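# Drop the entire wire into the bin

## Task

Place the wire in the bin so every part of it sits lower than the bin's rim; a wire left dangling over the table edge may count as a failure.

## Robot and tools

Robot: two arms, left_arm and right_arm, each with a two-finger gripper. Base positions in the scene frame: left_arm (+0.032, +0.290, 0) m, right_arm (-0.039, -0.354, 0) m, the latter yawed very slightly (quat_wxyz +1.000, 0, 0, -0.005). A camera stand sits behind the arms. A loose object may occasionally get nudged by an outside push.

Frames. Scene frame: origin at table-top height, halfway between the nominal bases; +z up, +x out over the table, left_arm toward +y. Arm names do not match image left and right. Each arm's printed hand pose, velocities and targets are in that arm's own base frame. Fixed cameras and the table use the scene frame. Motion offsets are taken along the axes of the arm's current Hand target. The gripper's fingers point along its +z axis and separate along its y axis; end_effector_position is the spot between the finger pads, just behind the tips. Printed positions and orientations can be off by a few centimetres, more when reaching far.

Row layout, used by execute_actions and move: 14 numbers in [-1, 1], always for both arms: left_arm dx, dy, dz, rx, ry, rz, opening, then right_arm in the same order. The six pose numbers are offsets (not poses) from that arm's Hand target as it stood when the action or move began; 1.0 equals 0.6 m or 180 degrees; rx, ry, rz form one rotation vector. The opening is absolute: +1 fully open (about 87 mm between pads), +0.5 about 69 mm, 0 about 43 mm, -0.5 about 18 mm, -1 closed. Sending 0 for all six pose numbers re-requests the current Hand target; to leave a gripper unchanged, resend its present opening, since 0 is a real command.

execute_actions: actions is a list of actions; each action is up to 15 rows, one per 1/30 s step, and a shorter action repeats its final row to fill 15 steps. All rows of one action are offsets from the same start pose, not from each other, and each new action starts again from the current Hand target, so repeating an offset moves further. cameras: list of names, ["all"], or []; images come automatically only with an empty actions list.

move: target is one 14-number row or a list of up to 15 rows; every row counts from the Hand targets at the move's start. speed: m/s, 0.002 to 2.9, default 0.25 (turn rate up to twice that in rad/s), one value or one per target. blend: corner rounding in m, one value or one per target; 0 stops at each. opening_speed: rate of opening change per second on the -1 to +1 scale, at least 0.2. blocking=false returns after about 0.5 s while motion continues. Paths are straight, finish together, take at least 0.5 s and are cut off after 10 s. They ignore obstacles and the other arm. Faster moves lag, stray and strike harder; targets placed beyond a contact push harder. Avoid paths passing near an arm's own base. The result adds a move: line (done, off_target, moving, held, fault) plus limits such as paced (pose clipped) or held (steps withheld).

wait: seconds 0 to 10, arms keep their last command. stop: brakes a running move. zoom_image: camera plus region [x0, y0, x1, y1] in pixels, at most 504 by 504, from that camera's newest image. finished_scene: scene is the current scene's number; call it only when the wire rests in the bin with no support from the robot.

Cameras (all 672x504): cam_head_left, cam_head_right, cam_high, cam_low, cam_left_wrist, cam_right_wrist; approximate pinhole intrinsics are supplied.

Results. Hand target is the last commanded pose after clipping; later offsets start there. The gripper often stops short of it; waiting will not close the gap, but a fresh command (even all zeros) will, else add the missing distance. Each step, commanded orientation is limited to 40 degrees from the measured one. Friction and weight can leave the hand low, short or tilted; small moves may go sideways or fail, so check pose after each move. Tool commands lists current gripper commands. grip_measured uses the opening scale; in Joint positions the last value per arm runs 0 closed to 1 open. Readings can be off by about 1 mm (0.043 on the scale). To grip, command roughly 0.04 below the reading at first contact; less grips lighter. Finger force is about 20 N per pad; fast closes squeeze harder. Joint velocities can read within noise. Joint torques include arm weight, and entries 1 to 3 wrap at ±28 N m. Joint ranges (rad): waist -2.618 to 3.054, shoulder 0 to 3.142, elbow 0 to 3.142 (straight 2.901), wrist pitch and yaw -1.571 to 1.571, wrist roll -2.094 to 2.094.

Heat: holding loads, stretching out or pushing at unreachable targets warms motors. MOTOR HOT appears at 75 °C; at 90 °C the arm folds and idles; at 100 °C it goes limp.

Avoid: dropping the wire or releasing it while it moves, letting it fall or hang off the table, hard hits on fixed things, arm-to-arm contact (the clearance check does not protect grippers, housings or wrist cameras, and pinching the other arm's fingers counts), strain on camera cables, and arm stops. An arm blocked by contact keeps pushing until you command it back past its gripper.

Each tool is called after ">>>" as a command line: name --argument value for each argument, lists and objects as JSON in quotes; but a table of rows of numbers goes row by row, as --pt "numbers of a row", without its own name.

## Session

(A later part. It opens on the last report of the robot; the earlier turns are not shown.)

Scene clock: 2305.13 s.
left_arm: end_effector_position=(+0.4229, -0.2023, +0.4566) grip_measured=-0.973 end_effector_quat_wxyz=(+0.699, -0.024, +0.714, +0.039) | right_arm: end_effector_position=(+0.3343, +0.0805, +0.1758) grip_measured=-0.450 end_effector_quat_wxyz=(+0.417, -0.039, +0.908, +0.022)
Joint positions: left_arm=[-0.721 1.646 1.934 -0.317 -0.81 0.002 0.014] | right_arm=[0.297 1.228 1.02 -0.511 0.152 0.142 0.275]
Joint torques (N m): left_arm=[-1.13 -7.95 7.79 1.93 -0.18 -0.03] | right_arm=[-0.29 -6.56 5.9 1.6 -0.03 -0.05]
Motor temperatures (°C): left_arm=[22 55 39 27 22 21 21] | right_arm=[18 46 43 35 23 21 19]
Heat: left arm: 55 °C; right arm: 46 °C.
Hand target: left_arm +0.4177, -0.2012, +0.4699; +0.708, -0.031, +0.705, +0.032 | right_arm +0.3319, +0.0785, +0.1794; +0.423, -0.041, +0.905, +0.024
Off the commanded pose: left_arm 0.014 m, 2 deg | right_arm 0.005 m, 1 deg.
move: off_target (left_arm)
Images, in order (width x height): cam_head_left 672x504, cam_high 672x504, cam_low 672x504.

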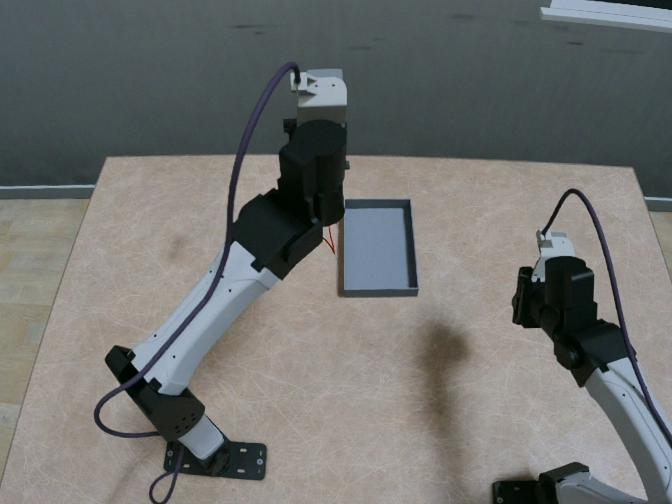

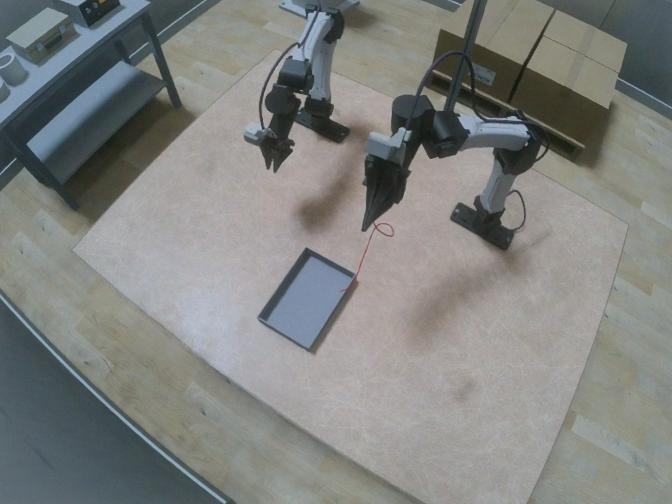

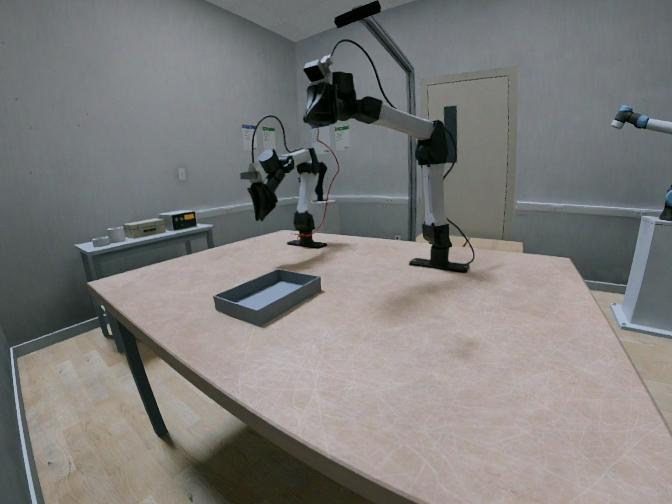

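>>> move --pt "0.0167 -0.2425 -0.2687 0.1389 0 0 -1 0 0 0 0 0 0 -0.45" --pt "0.25 -0.2425 -0.2687 0.1389 0 0 -1 0 0 0 0 0 0 -0.45" --speed 0.15 --blend '[0.05,0]' --cameras '["cam_low","cam_head_left","cam_head_right","cam_high","cam_right_wrist"]'

>>> zoom_image --camera "cam_low" --region '[200, 100, 360, 300]'

Scene clock: 2317.50 s.
left_arm: end_effector_position=(+0.2742, -0.3625, +0.3128) grip_measured=-0.973 end_effector_quat_wxyz=(+0.694, +0.129, +0.699, -0.115) | right_arm: end_effector_position=(+0.3343, +0.0805, +0.1758) grip_measured=-0.450 end_effector_quat_wxyz=(+0.417, -0.039, +0.908, +0.022)
Joint positions: left_arm=[-1.225 1.485 1.169 0.298 -0.878 0.004 0.014] | right_arm=[0.297 1.228 1.02 -0.511 0.152 0.142 0.275]
Joint torques (N m): left_arm=[-1.02 -7.86 6.31 1.96 -0.14 -0.05] | right_arm=[-0.29 -6.57 5.94 1.6 -0.04 -0.07]
Heat: left arm: 53 °C; right arm: 43 °C.
Hand target: left_arm +0.2709, -0.3602, +0.3187; +0.698, +0.123, +0.695, -0.121 | right_arm +0.3319, +0.0785, +0.1794; +0.423, -0.041, +0.905, +0.024
Off the commanded pose: left_arm 0.007 m, 1 deg | right_arm 0.005 m, 1 deg.
move: done
Images, in order (width x height): cam_head_left 672x504, cam_head_right 672x504, cam_high 672x504, cam_low 672x504, cam_right_wrist 672x504.

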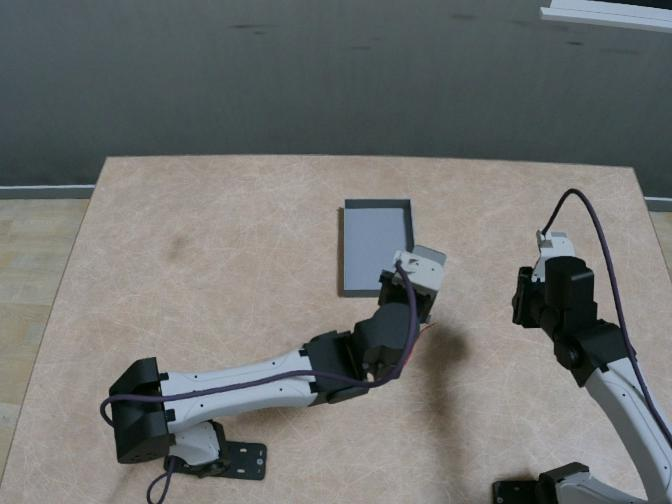

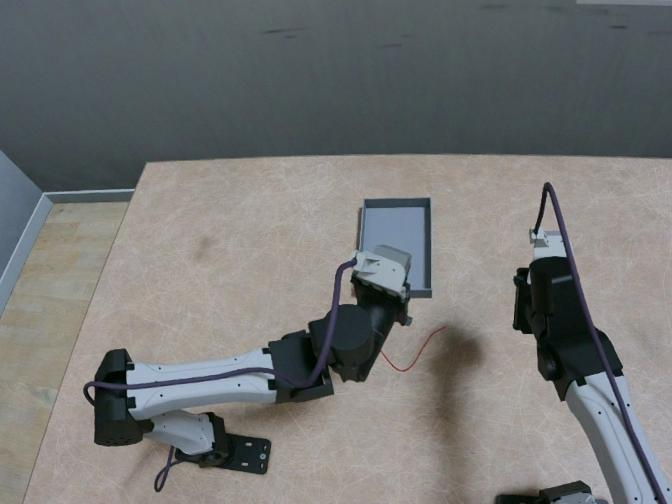

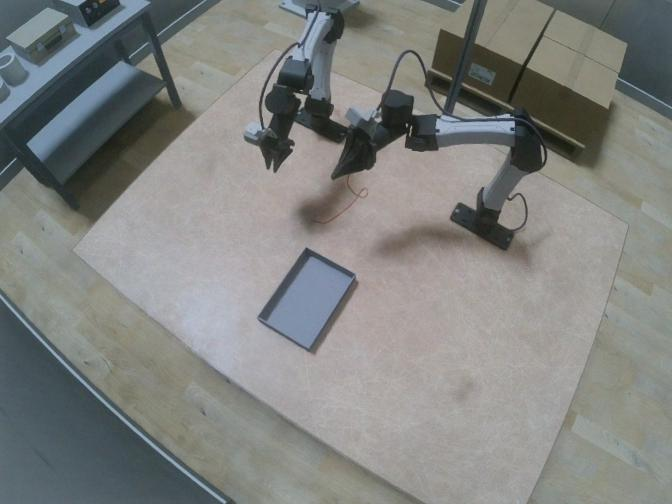

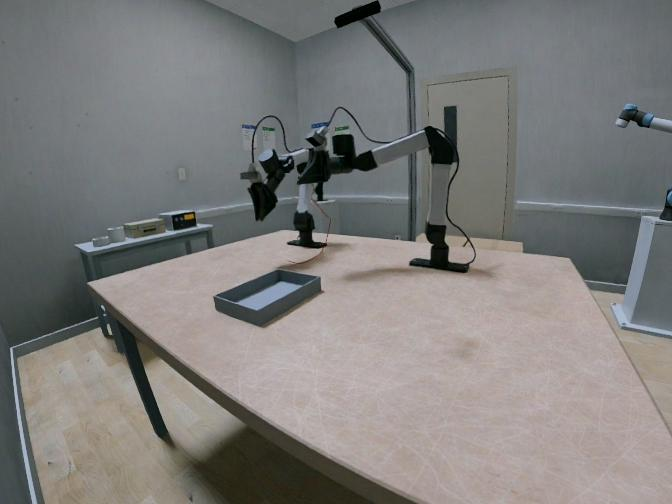

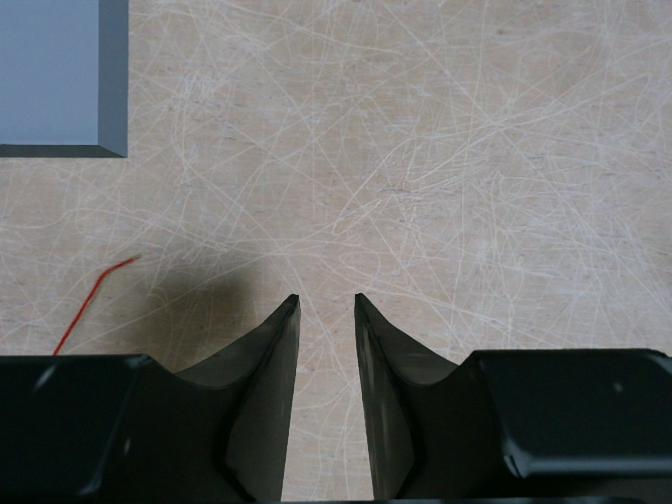

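Scaled by 2.520.

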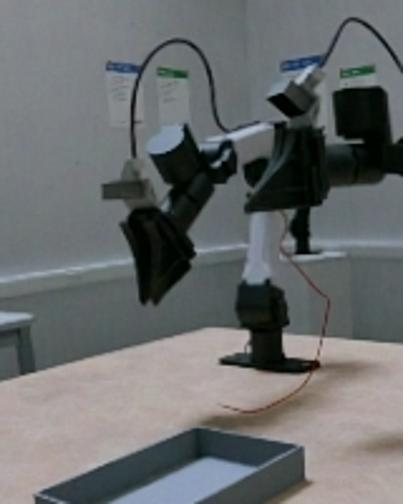

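>>> move --target '[0.265,0.2757,-0.1198,0,0,0,-1,0,0,0,0,0,0,-0.45]' --speed 0.12 --cameras '["cam_low","cam_head_left","cam_right_wrist"]'

Scene clock: 2333.13 s.
left_arm: end_effector_position=(+0.2600, -0.1811, +0.1586) grip_measured=-0.973 end_effector_quat_wxyz=(+0.695, +0.125, +0.698, -0.118) | right_arm: end_effector_position=(+0.3343, +0.0805, +0.1758) grip_measured=-0.450 end_effector_quat_wxyz=(+0.417, -0.039, +0.908, +0.022)
Joint positions: left_arm=[-0.91 0.917 0.177 0.732 -0.565 0.005 0.014] | right_arm=[0.297 1.228 1.02 -0.511 0.152 0.142 0.275]
Joint torques (N m): left_arm=[0.64 -1.57 5.91 2.08 0.04 -0.04] | right_arm=[-0.31 -6.57 5.96 1.61 -0.03 -0.06]
Heat: left arm: 51 °C; right arm: 42 °C.
Hand target: left_arm +0.2604, -0.1797, +0.1601; +0.698, +0.123, +0.695, -0.121 | right_arm +0.3319, +0.0785, +0.1794; +0.423, -0.041, +0.905, +0.024
Off the commanded pose: left_arm 0.002 m, 1 deg | right_arm 0.005 m, 1 deg.
move: done
Images, in order (width x height): cam_head_left 672x504, cam_low 672x504, cam_right_wrist 672x504.

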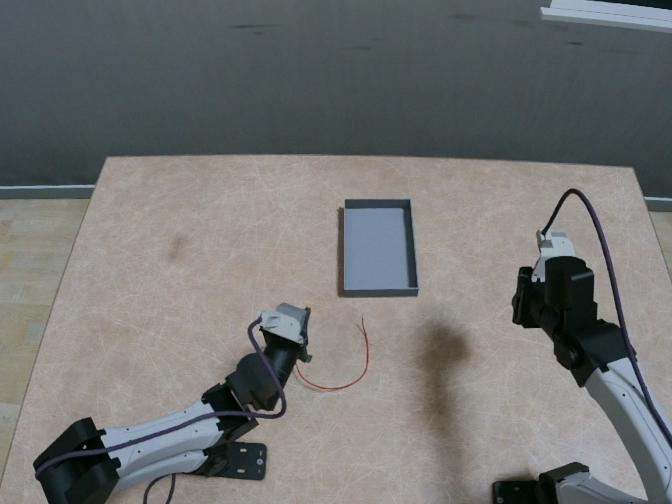

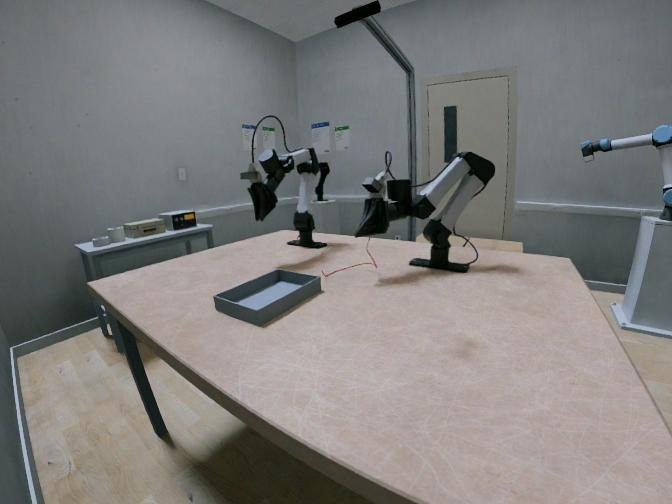

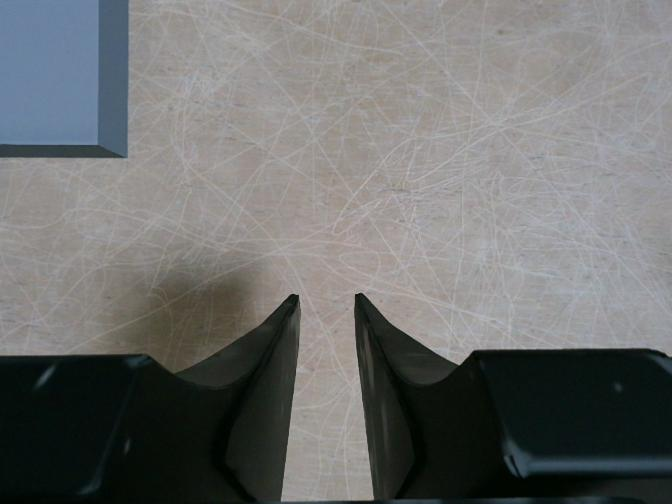

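>>> zoom_image --camera "cam_head_left" --region '[280, 290, 400, 400]'

>>> zoom_image --camera "cam_low" --region '[300, 220, 400, 300]'

Scaled by 4.200.

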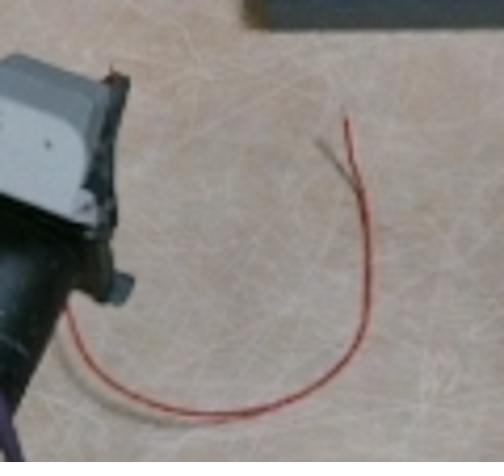

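Scaled by 5.040.

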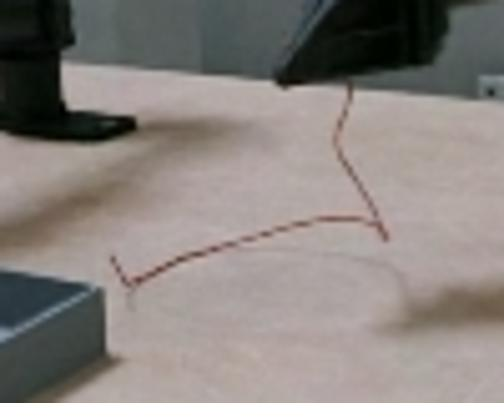

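>>> move --target '[0,0,0,0,0,0,-1,0.075,0.4405,0.1417,0.0171,0.1389,0.0222,-0.4]' --speed 0.15 --cameras '["cam_low","cam_right_wrist"]'

Scene clock: 2351.87 s.
left_arm: end_effector_position=(+0.2599, -0.1813, +0.1588) grip_measured=-0.973 end_effector_quat_wxyz=(+0.695, +0.125, +0.698, -0.118) | right_arm: end_effector_position=(+0.3400, +0.3393, +0.0888) grip_measured=-0.400 end_effector_quat_wxyz=(+0.214, -0.008, +0.977, -0.004)
Joint positions: left_arm=[-0.91 0.917 0.177 0.733 -0.564 0.005 0.014] | right_arm=[0.841 2.239 2.061 -1.098 0.319 0.777 0.3]
Joint torques (N m): left_arm=[0.69 -1.55 5.86 2.07 0.02 -0.06] | right_arm=[0.42 -11.37 9.46 0.74 0.11 0.14]
Motor temperatures (°C): left_arm=[22 47 40 30 22 21 22] | right_arm=[18 41 42 35 23 21 19]
Heat: left arm: 47 °C; right arm: 42 °C.
Hand target: left_arm +0.2604, -0.1798, +0.1601; +0.698, +0.123, +0.695, -0.121 | right_arm +0.3433, +0.3460, +0.0931; +0.217, -0.002, +0.976, +0.006
Off the commanded pose: left_arm 0.002 m, 1 deg | right_arm 0.008 m, 1 deg.
move: done
Images, in order (width x height): cam_low 672x504, cam_right_wrist 672x504.

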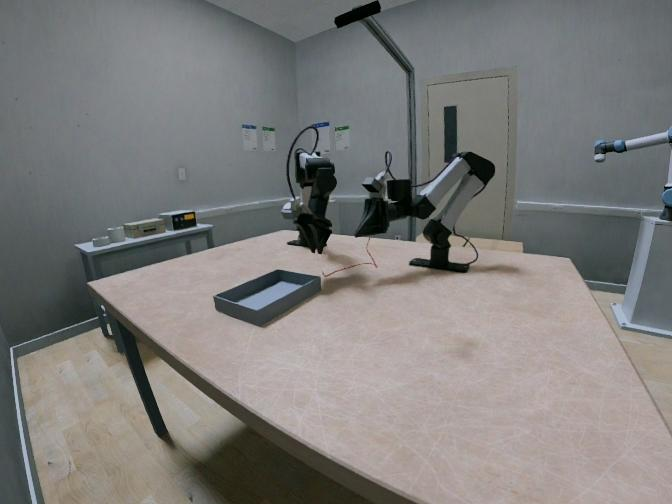

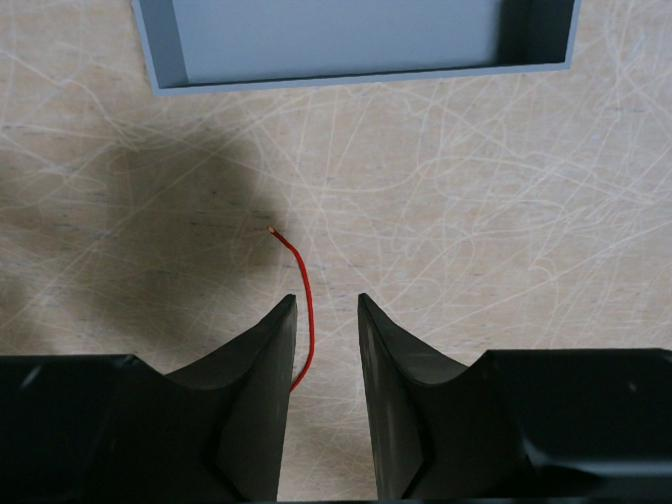

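>>> move --target '[0,0,0,0,0,0,-1,0.0245,0.0467,0.0603,-0.0705,0,-0.151,-0.45]' --speed 0.12 --cameras '["cam_right_wrist"]'

Scene clock: 2363.90 s.
left_arm: end_effector_position=(+0.2599, -0.1813, +0.1588) grip_measured=-0.973 end_effector_quat_wxyz=(+0.695, +0.125, +0.698, -0.118) | right_arm: end_effector_position=(+0.3458, +0.3699, +0.0616) grip_measured=-0.450 end_effector_quat_wxyz=(+0.212, -0.248, +0.944, +0.058)
Joint positions: left_arm=[-0.91 0.917 0.177 0.733 -0.564 0.005 0.014] | right_arm=[0.841 2.261 1.975 -0.862 0.134 0.299 0.275]
Joint torques (N m): left_arm=[0.53 -1.58 5.87 2.06 0.02 -0.06] | right_arm=[0.76 -11.86 5.46 1.32 -0.01 -0.06]
Heat: left arm: 45 °C; right arm: 42 °C.
Hand target: left_arm +0.2604, -0.1798, +0.1601; +0.698, +0.123, +0.695, -0.121 | right_arm +0.3450, +0.3744, +0.0544; +0.211, -0.255, +0.942, +0.061
Off the commanded pose: left_arm 0.002 m, 1 deg | right_arm 0.009 m, 1 deg.
move: done
Images, in order (width x height): cam_right_wrist 672x504.

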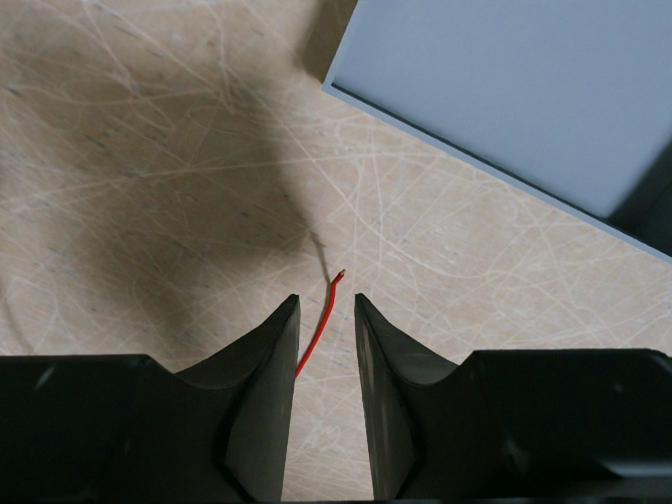

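>>> move --pt "0 0 0 0 0 0 -1 0.0163 0.0005 -0.0138 0.0579 -0.1376 0.0754 -0.45" --pt "0 0 0 0 0 0 -1 0.0332 -0.0025 0.0502 0.0579 -0.1376 0.0754 -0.45" --speed 0.1 --blend '[0.005,0]' --cameras '["cam_right_wrist"]'

>>> zoom_image --camera "cam_right_wrist" --region '[250, 220, 410, 400]'

Scene clock: 2407.60 s.
left_arm: end_effector_position=(+0.2599, -0.1813, +0.1588) grip_measured=-0.973 end_effector_quat_wxyz=(+0.695, +0.125, +0.698, -0.118) | right_arm: end_effector_position=(+0.3381, +0.3704, +0.0216) grip_measured=-0.450 end_effector_quat_wxyz=(+0.415, -0.111, +0.902, +0.053)
Joint positions: left_arm=[-0.91 0.917 0.177 0.733 -0.564 0.005 0.014] | right_arm=[0.971 2.073 1.329 -0.108 0.526 0.525 0.275]
Joint torques (N m): left_arm=[0.55 -1.69 5.78 2.07 0.02 -0.06] | right_arm=[0.17 -10.33 5.29 1.67 0.27 0.08]
Motor temperatures (°C): left_arm=[22 41 39 32 22 21 22] | right_arm=[18 49 40 34 23 21 19]
Heat: left arm: 41 °C; right arm: 49 °C.
Hand target: left_arm +0.2604, -0.1798, +0.1601; +0.698, +0.123, +0.695, -0.121 | right_arm +0.3412, +0.3708, +0.0186; +0.421, -0.104, +0.900, +0.054
Off the commanded pose: left_arm 0.002 m, 1 deg | right_arm 0.004 m, 1 deg.
move: done
Images, in order (width x height): cam_right_wrist 672x504.

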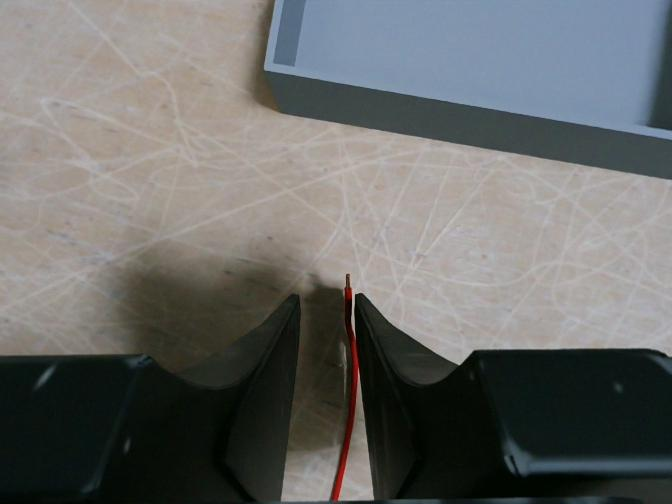

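Scaled by 2.800.

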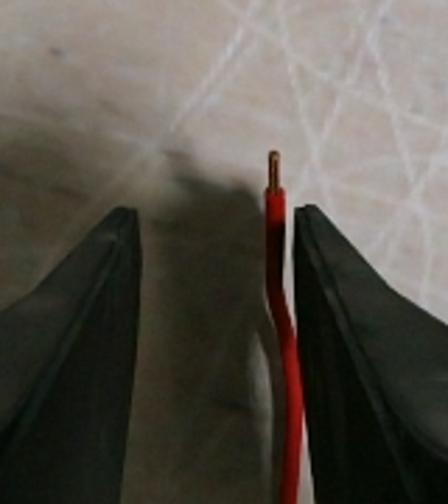

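>>> move --target '[0,0,0,0,0,0,-1, 0,0,0,0,0,0,-1]' --opening_speed 0.6 --cameras '["all"]'

Scene clock: 2443.60 s.
left_arm: end_effector_position=(+0.2599, -0.1813, +0.1588) grip_measured=-0.973 end_effector_quat_wxyz=(+0.695, +0.125, +0.698, -0.118) | right_arm: end_effector_position=(+0.3382, +0.3705, +0.0217) grip_measured=-0.970 end_effector_quat_wxyz=(+0.415, -0.111, +0.902, +0.053)
Joint positions: left_arm=[-0.91 0.917 0.177 0.733 -0.564 0.005 0.014] | right_arm=[0.971 2.073 1.329 -0.107 0.526 0.525 0.015]
Joint torques (N m): left_arm=[0.55 -1.54 5.91 2.09 0.05 -0.06] | right_arm=[0.17 -10.32 5.3 1.68 0.27 0.08]
Heat: left arm: 40 °C; right arm: 45 °C.
Hand target: left_arm +0.2604, -0.1797, +0.1601; +0.698, +0.123, +0.695, -0.121 | right_arm +0.3412, +0.3708, +0.0186; +0.421, -0.104, +0.900, +0.054
Off the commanded pose: left_arm 0.002 m, 1 deg | right_arm 0.004 m, 1 deg.
move: done

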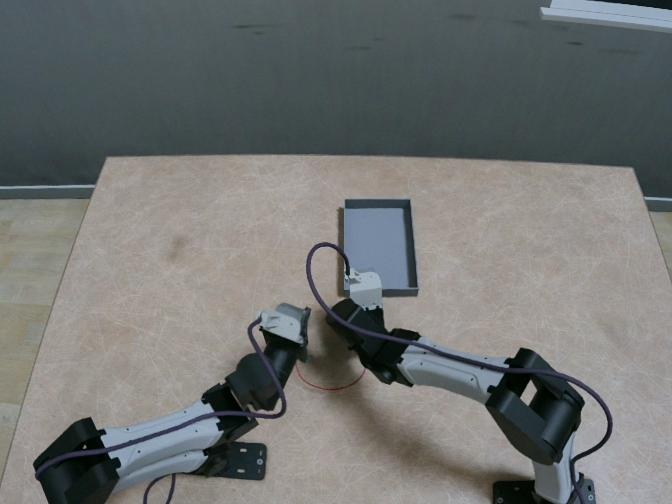

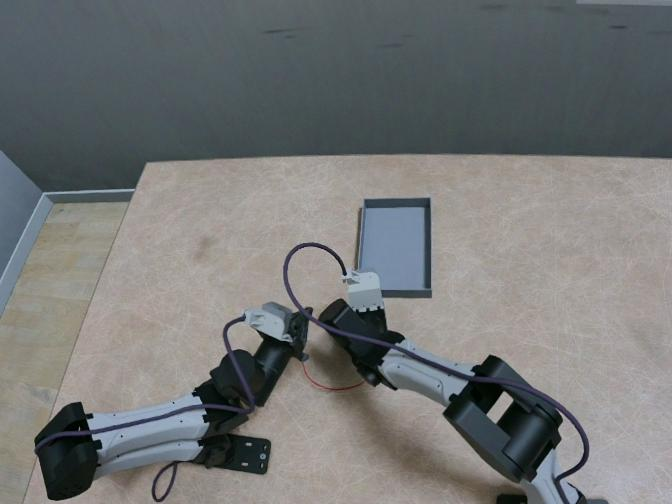

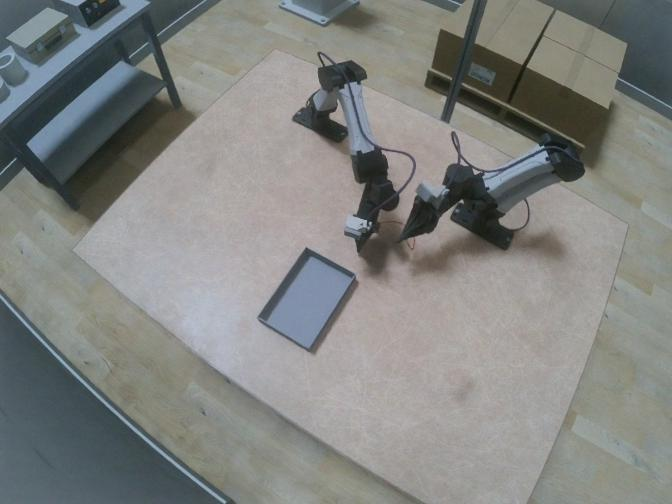

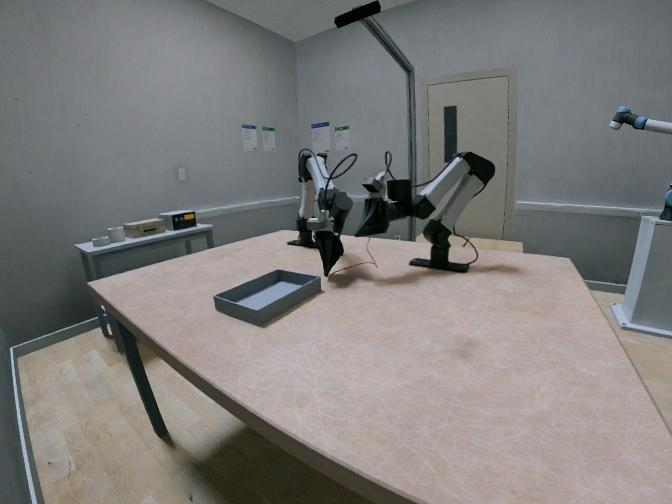

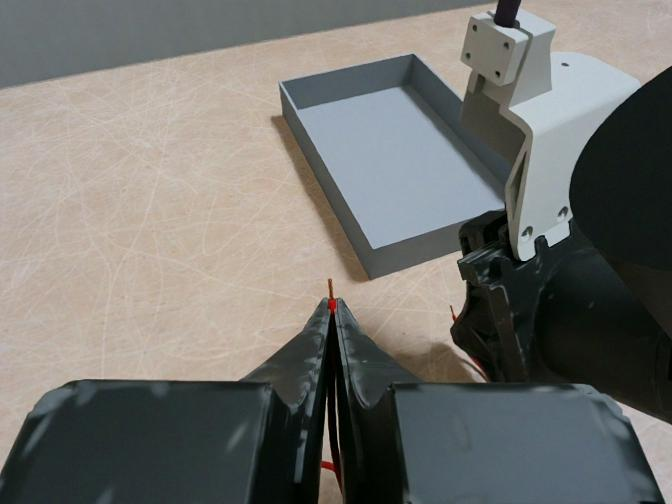

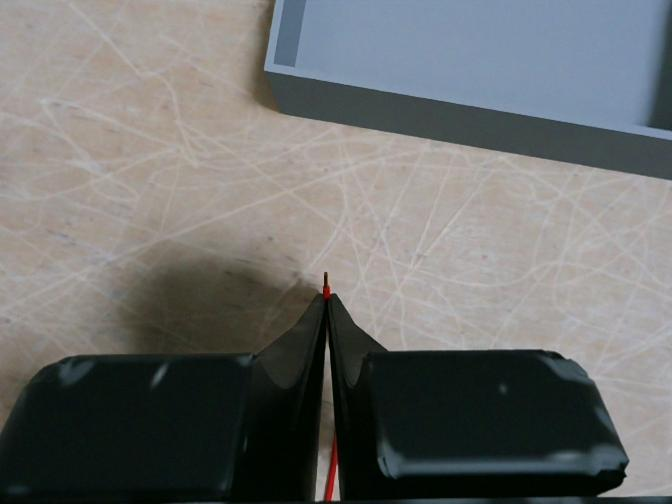

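>>> move --pt "0 0 0 0 0 0 -1 -0.118 -0.065 -0.1187 0 0 0 -1" --pt "0.0167 0.1994 -0.037 -0.4545 0.2916 -0.3182 -1 -0.1105 -0.3735 -0.2053 0.267 0.1362 0.3814 -1" --speed 0.2 --blend 0.02 --cameras '["all"]'

Scene clock: 2474.33 s.
left_arm: end_effector_position=(+0.2784, -0.0614, +0.1478) grip_measured=-0.973 end_effector_quat_wxyz=(+0.142, -0.594, +0.785, +0.104) | right_arm: end_effector_position=(+0.3378, +0.1402, +0.1422) grip_measured=-0.970 end_effector_quat_wxyz=(+0.138, +0.554, +0.815, -0.098)
Joint positions: left_arm=[-0.294 1.618 1.472 -1.426 -0.354 -1.59 0.014] | right_arm=[0.445 1.962 1.873 -1.513 0.338 1.646 0.015]
Joint torques (N m): left_arm=[0.64 -5.38 7.31 0.11 -0.3 -0.15] | right_arm=[-0.31 -8.57 8.4 0.03 0.21 0.11]
Motor temperatures (°C): left_arm=[22 39 39 33 22 21 22] | right_arm=[18 44 40 34 23 21 20]
Heat: left arm: 39 °C; right arm: 44 °C.
Hand target: left_arm +0.2802, -0.0597, +0.1504; +0.140, -0.600, +0.780, +0.106 | right_arm +0.3428, +0.1396, +0.1462; +0.140, +0.562, +0.809, -0.095
Off the commanded pose: left_arm 0.004 m, 1 deg | right_arm 0.007 m, 1 deg.
move: done

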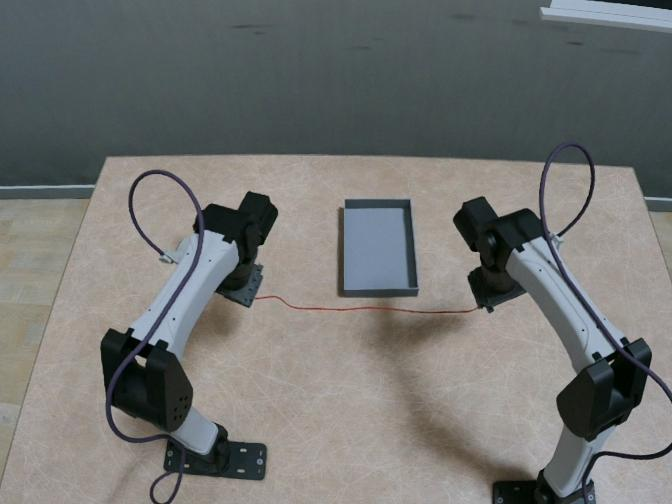

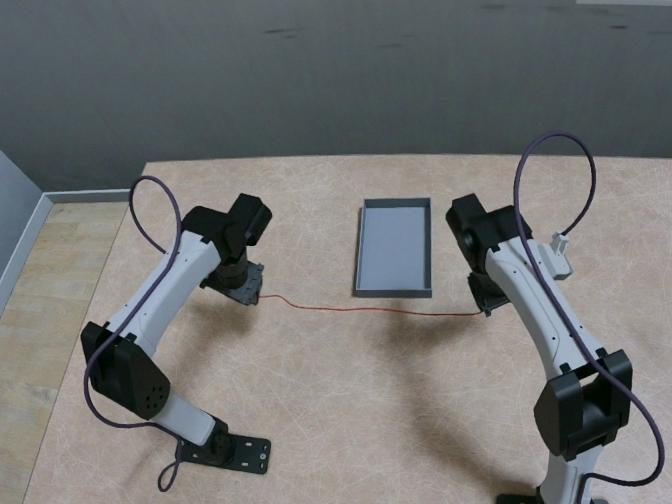

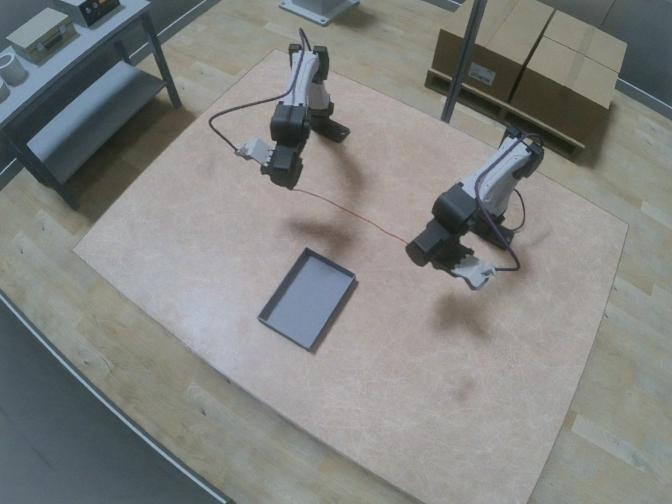

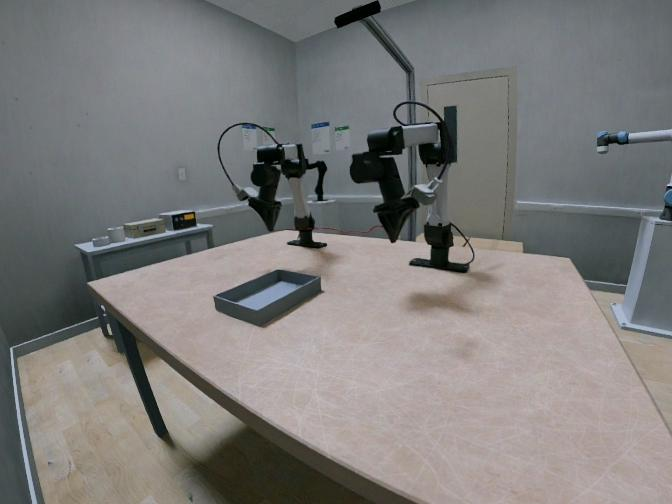

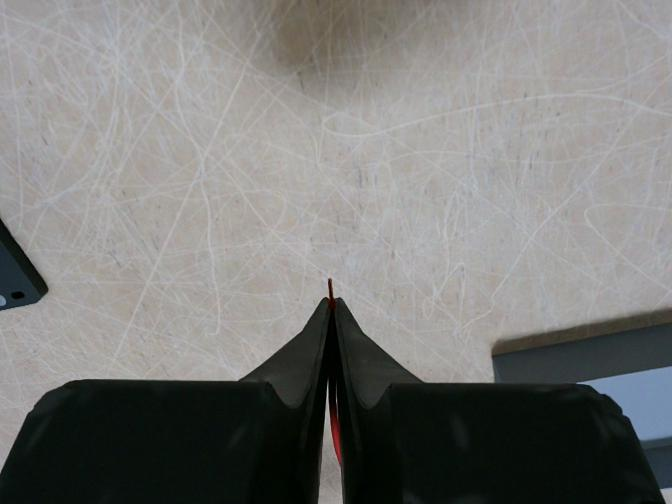

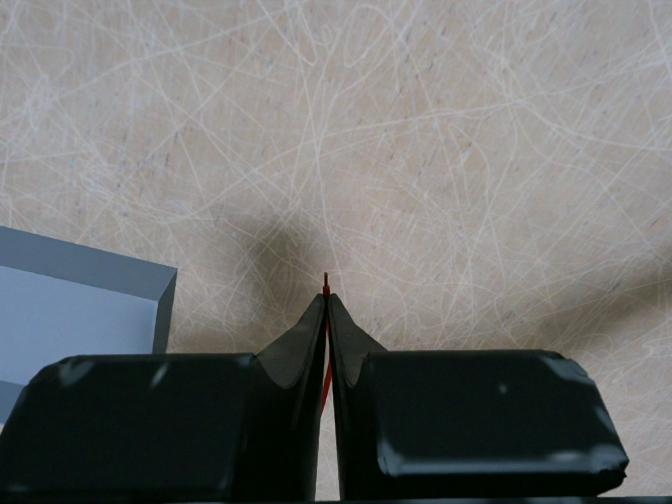

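>>> move --target '[-0.0182,0.0052,0.0066,0,0,0,-1, -0.0147,-0.0057,0.0054,0,0,0,-1]' --speed 0.05 --cameras '["cam_head_left","cam_low","cam_left_wrist","cam_right_wrist"]'

>>> zoom_image --camera "cam_head_left" --region '[220, 250, 520, 350]'

>>> zoom_image --camera "cam_low" --region '[240, 190, 420, 270]'

Scene clock: 2481.83 s.
left_arm: end_effector_position=(+0.2789, -0.0521, +0.1477) grip_measured=-0.973 end_effector_quat_wxyz=(+0.135, -0.598, +0.783, +0.106) | right_arm: end_effector_position=(+0.3397, +0.1344, +0.1420) grip_measured=-0.970 end_effector_quat_wxyz=(+0.133, +0.561, +0.811, -0.097)
Joint positions: left_arm=[-0.257 1.618 1.472 -1.426 -0.346 -1.561 0.014] | right_arm=[0.425 1.962 1.873 -1.513 0.33 1.641 0.015]
Joint torques (N m): left_arm=[0.96 -6.89 5.93 0.32 -0.41 0] | right_arm=[-0.7 -10.54 5.79 0.21 0.27 -0.08]
Heat: left arm: 40 °C; right arm: 44 °C.
Hand target: left_arm +0.2802, -0.0476, +0.1505; +0.140, -0.600, +0.780, +0.106 | right_arm +0.3430, +0.1295, +0.1461; +0.140, +0.563, +0.809, -0.095
Off the commanded pose: left_arm 0.005 m, 1 deg | right_arm 0.007 m, 1 deg.
move: done
Images, in order (width x height): cam_head_left 672x504, cam_low 672x504, cam_left_wrist 672x504, cam_right_wrist 672x504.

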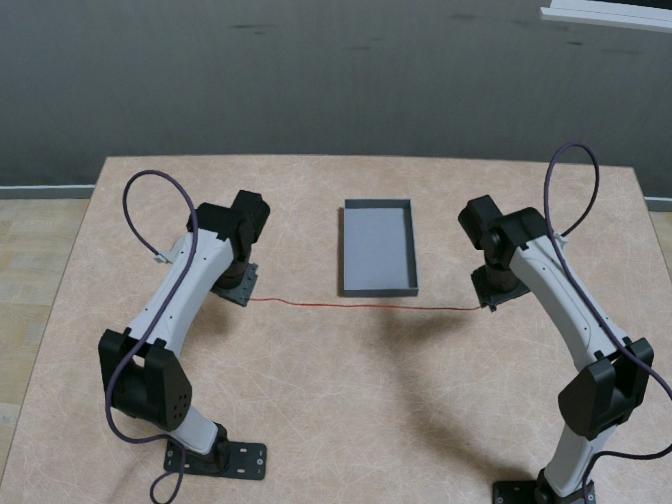

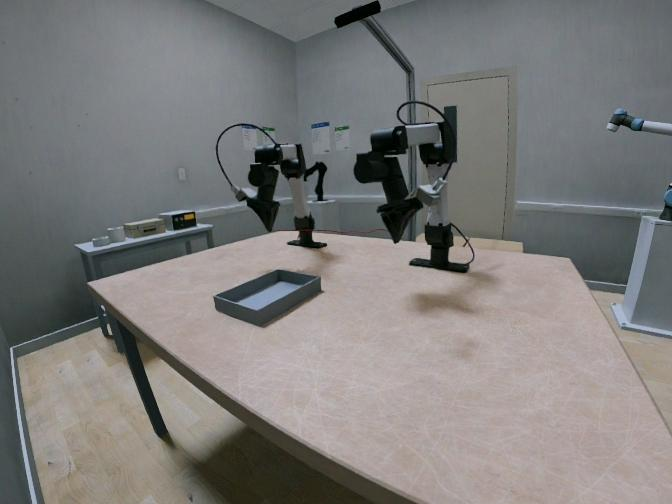

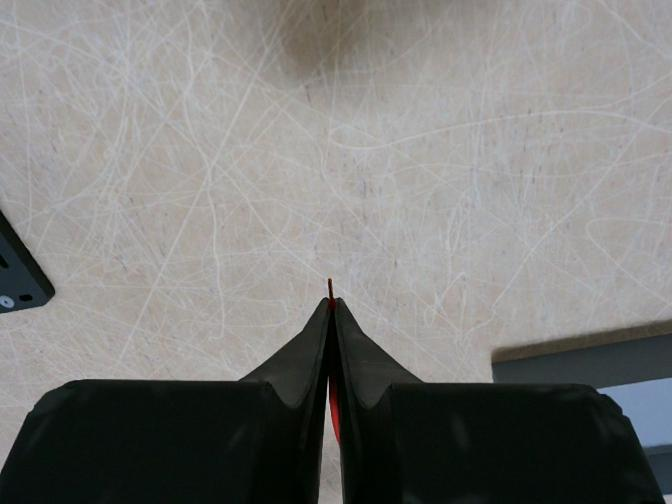

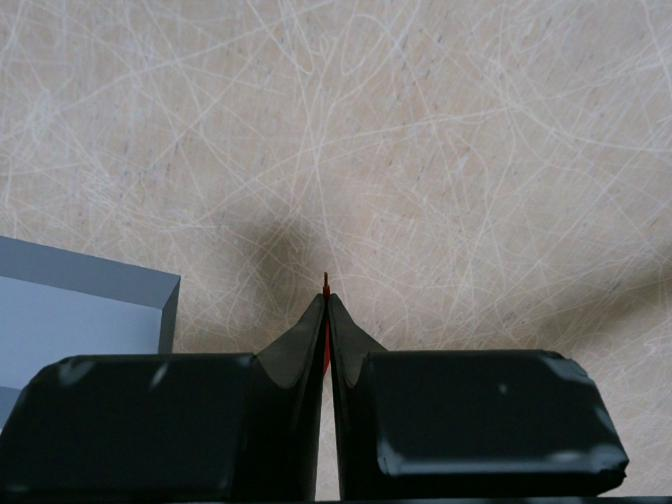

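Scaled by 1.680.

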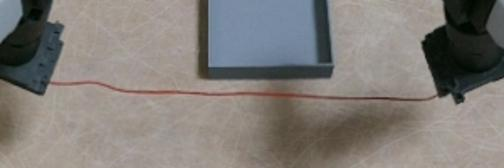

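Scaled by 2.800.

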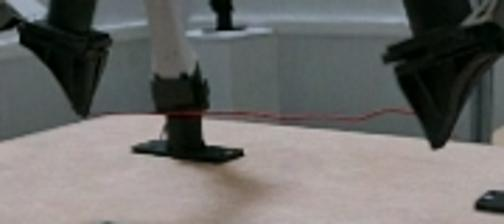

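>>> move --target '[-0.0152,0.0043,0.0055,0,0,0,-1, -0.0147,-0.0057,0.0054,0,0,0,-1]' --speed 0.05 --cameras '["cam_head_left","cam_low","cam_left_wrist","cam_right_wrist"]'

>>> zoom_image --camera "cam_head_left" --region '[220, 250, 520, 350]'

>>> zoom_image --camera "cam_low" --region '[240, 190, 420, 270]'

Scene clock: 2487.03 s.
left_arm: end_effector_position=(+0.2812, -0.0480, +0.1473) grip_measured=-0.973 end_effector_quat_wxyz=(+0.128, -0.598, +0.785, +0.099) | right_arm: end_effector_position=(+0.3424, +0.1329, +0.1388) grip_measured=-0.970 end_effector_quat_wxyz=(+0.125, +0.561, +0.813, -0.090)
Joint positions: left_arm=[-0.228 1.618 1.472 -1.413 -0.326 -1.527 0.014] | right_arm=[0.407 1.962 1.861 -1.491 0.308 1.618 0.015]
Joint torques (N m): left_arm=[1.52 -7.99 4.93 0.34 -0.59 0.03] | right_arm=[-1.29 -12.38 4.38 0.15 0.47 -0.09]
Heat: left arm: 40 °C; right arm: 44 °C.
Hand target: left_arm +0.2802, -0.0376, +0.1505; +0.140, -0.600, +0.780, +0.106 | right_arm +0.3430, +0.1196, +0.1460; +0.140, +0.562, +0.809, -0.095
Off the commanded pose: left_arm 0.011 m, 2 deg | right_arm 0.015 m, 2 deg.
move: off_target (left_arm, right_arm)
Images, in order (width x height): cam_head_left 672x504, cam_low 672x504, cam_left_wrist 672x504, cam_right_wrist 672x504.

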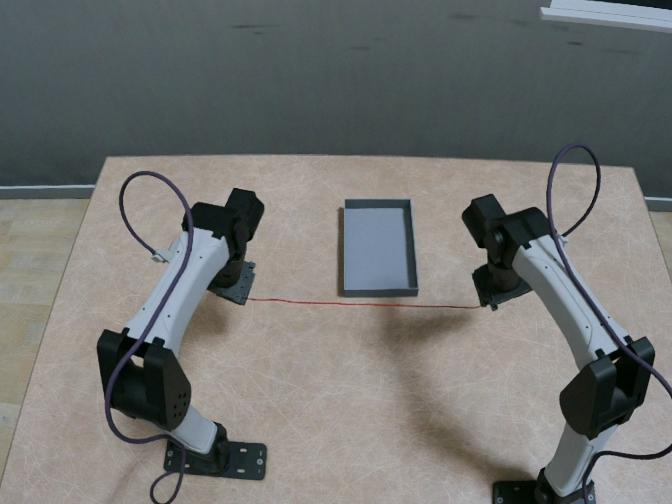

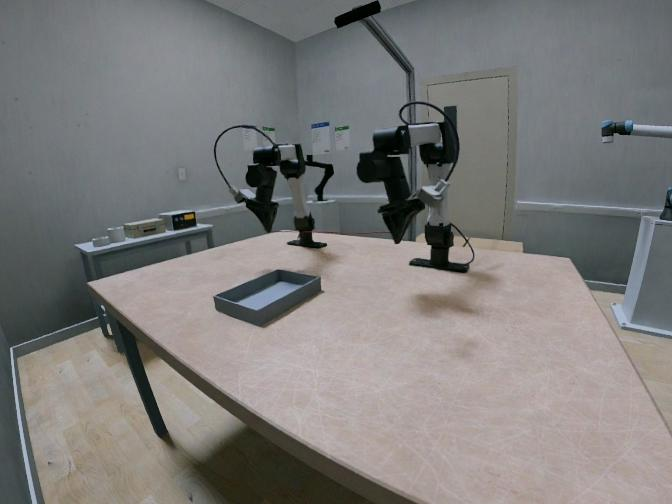

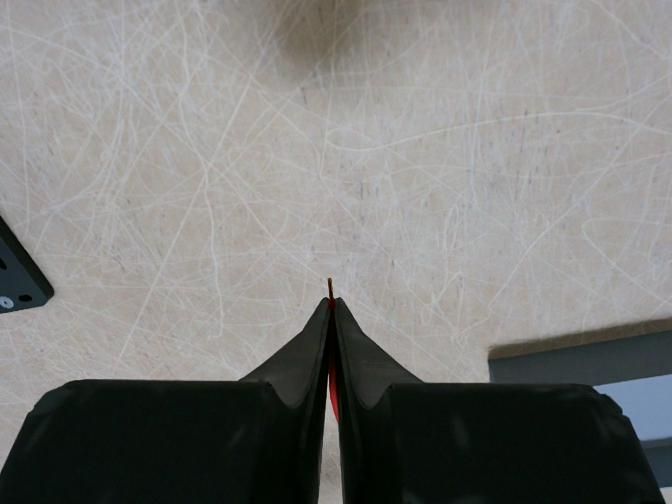

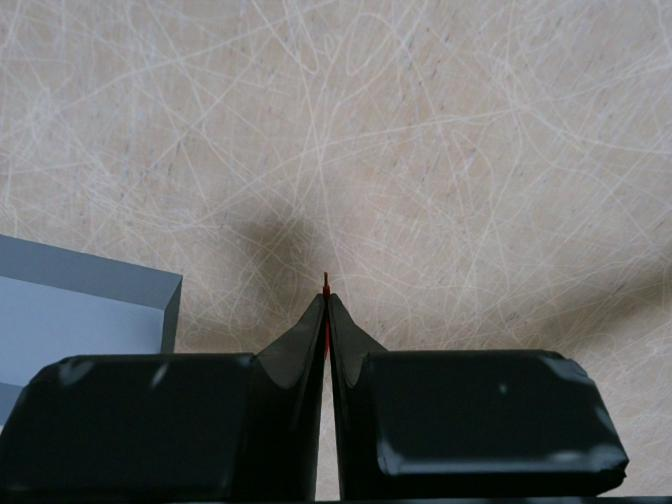

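Scaled by 1.680.

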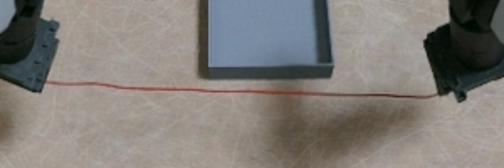

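Scaled by 2.800.

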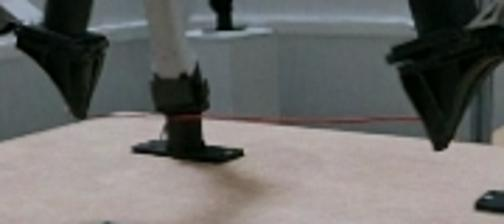

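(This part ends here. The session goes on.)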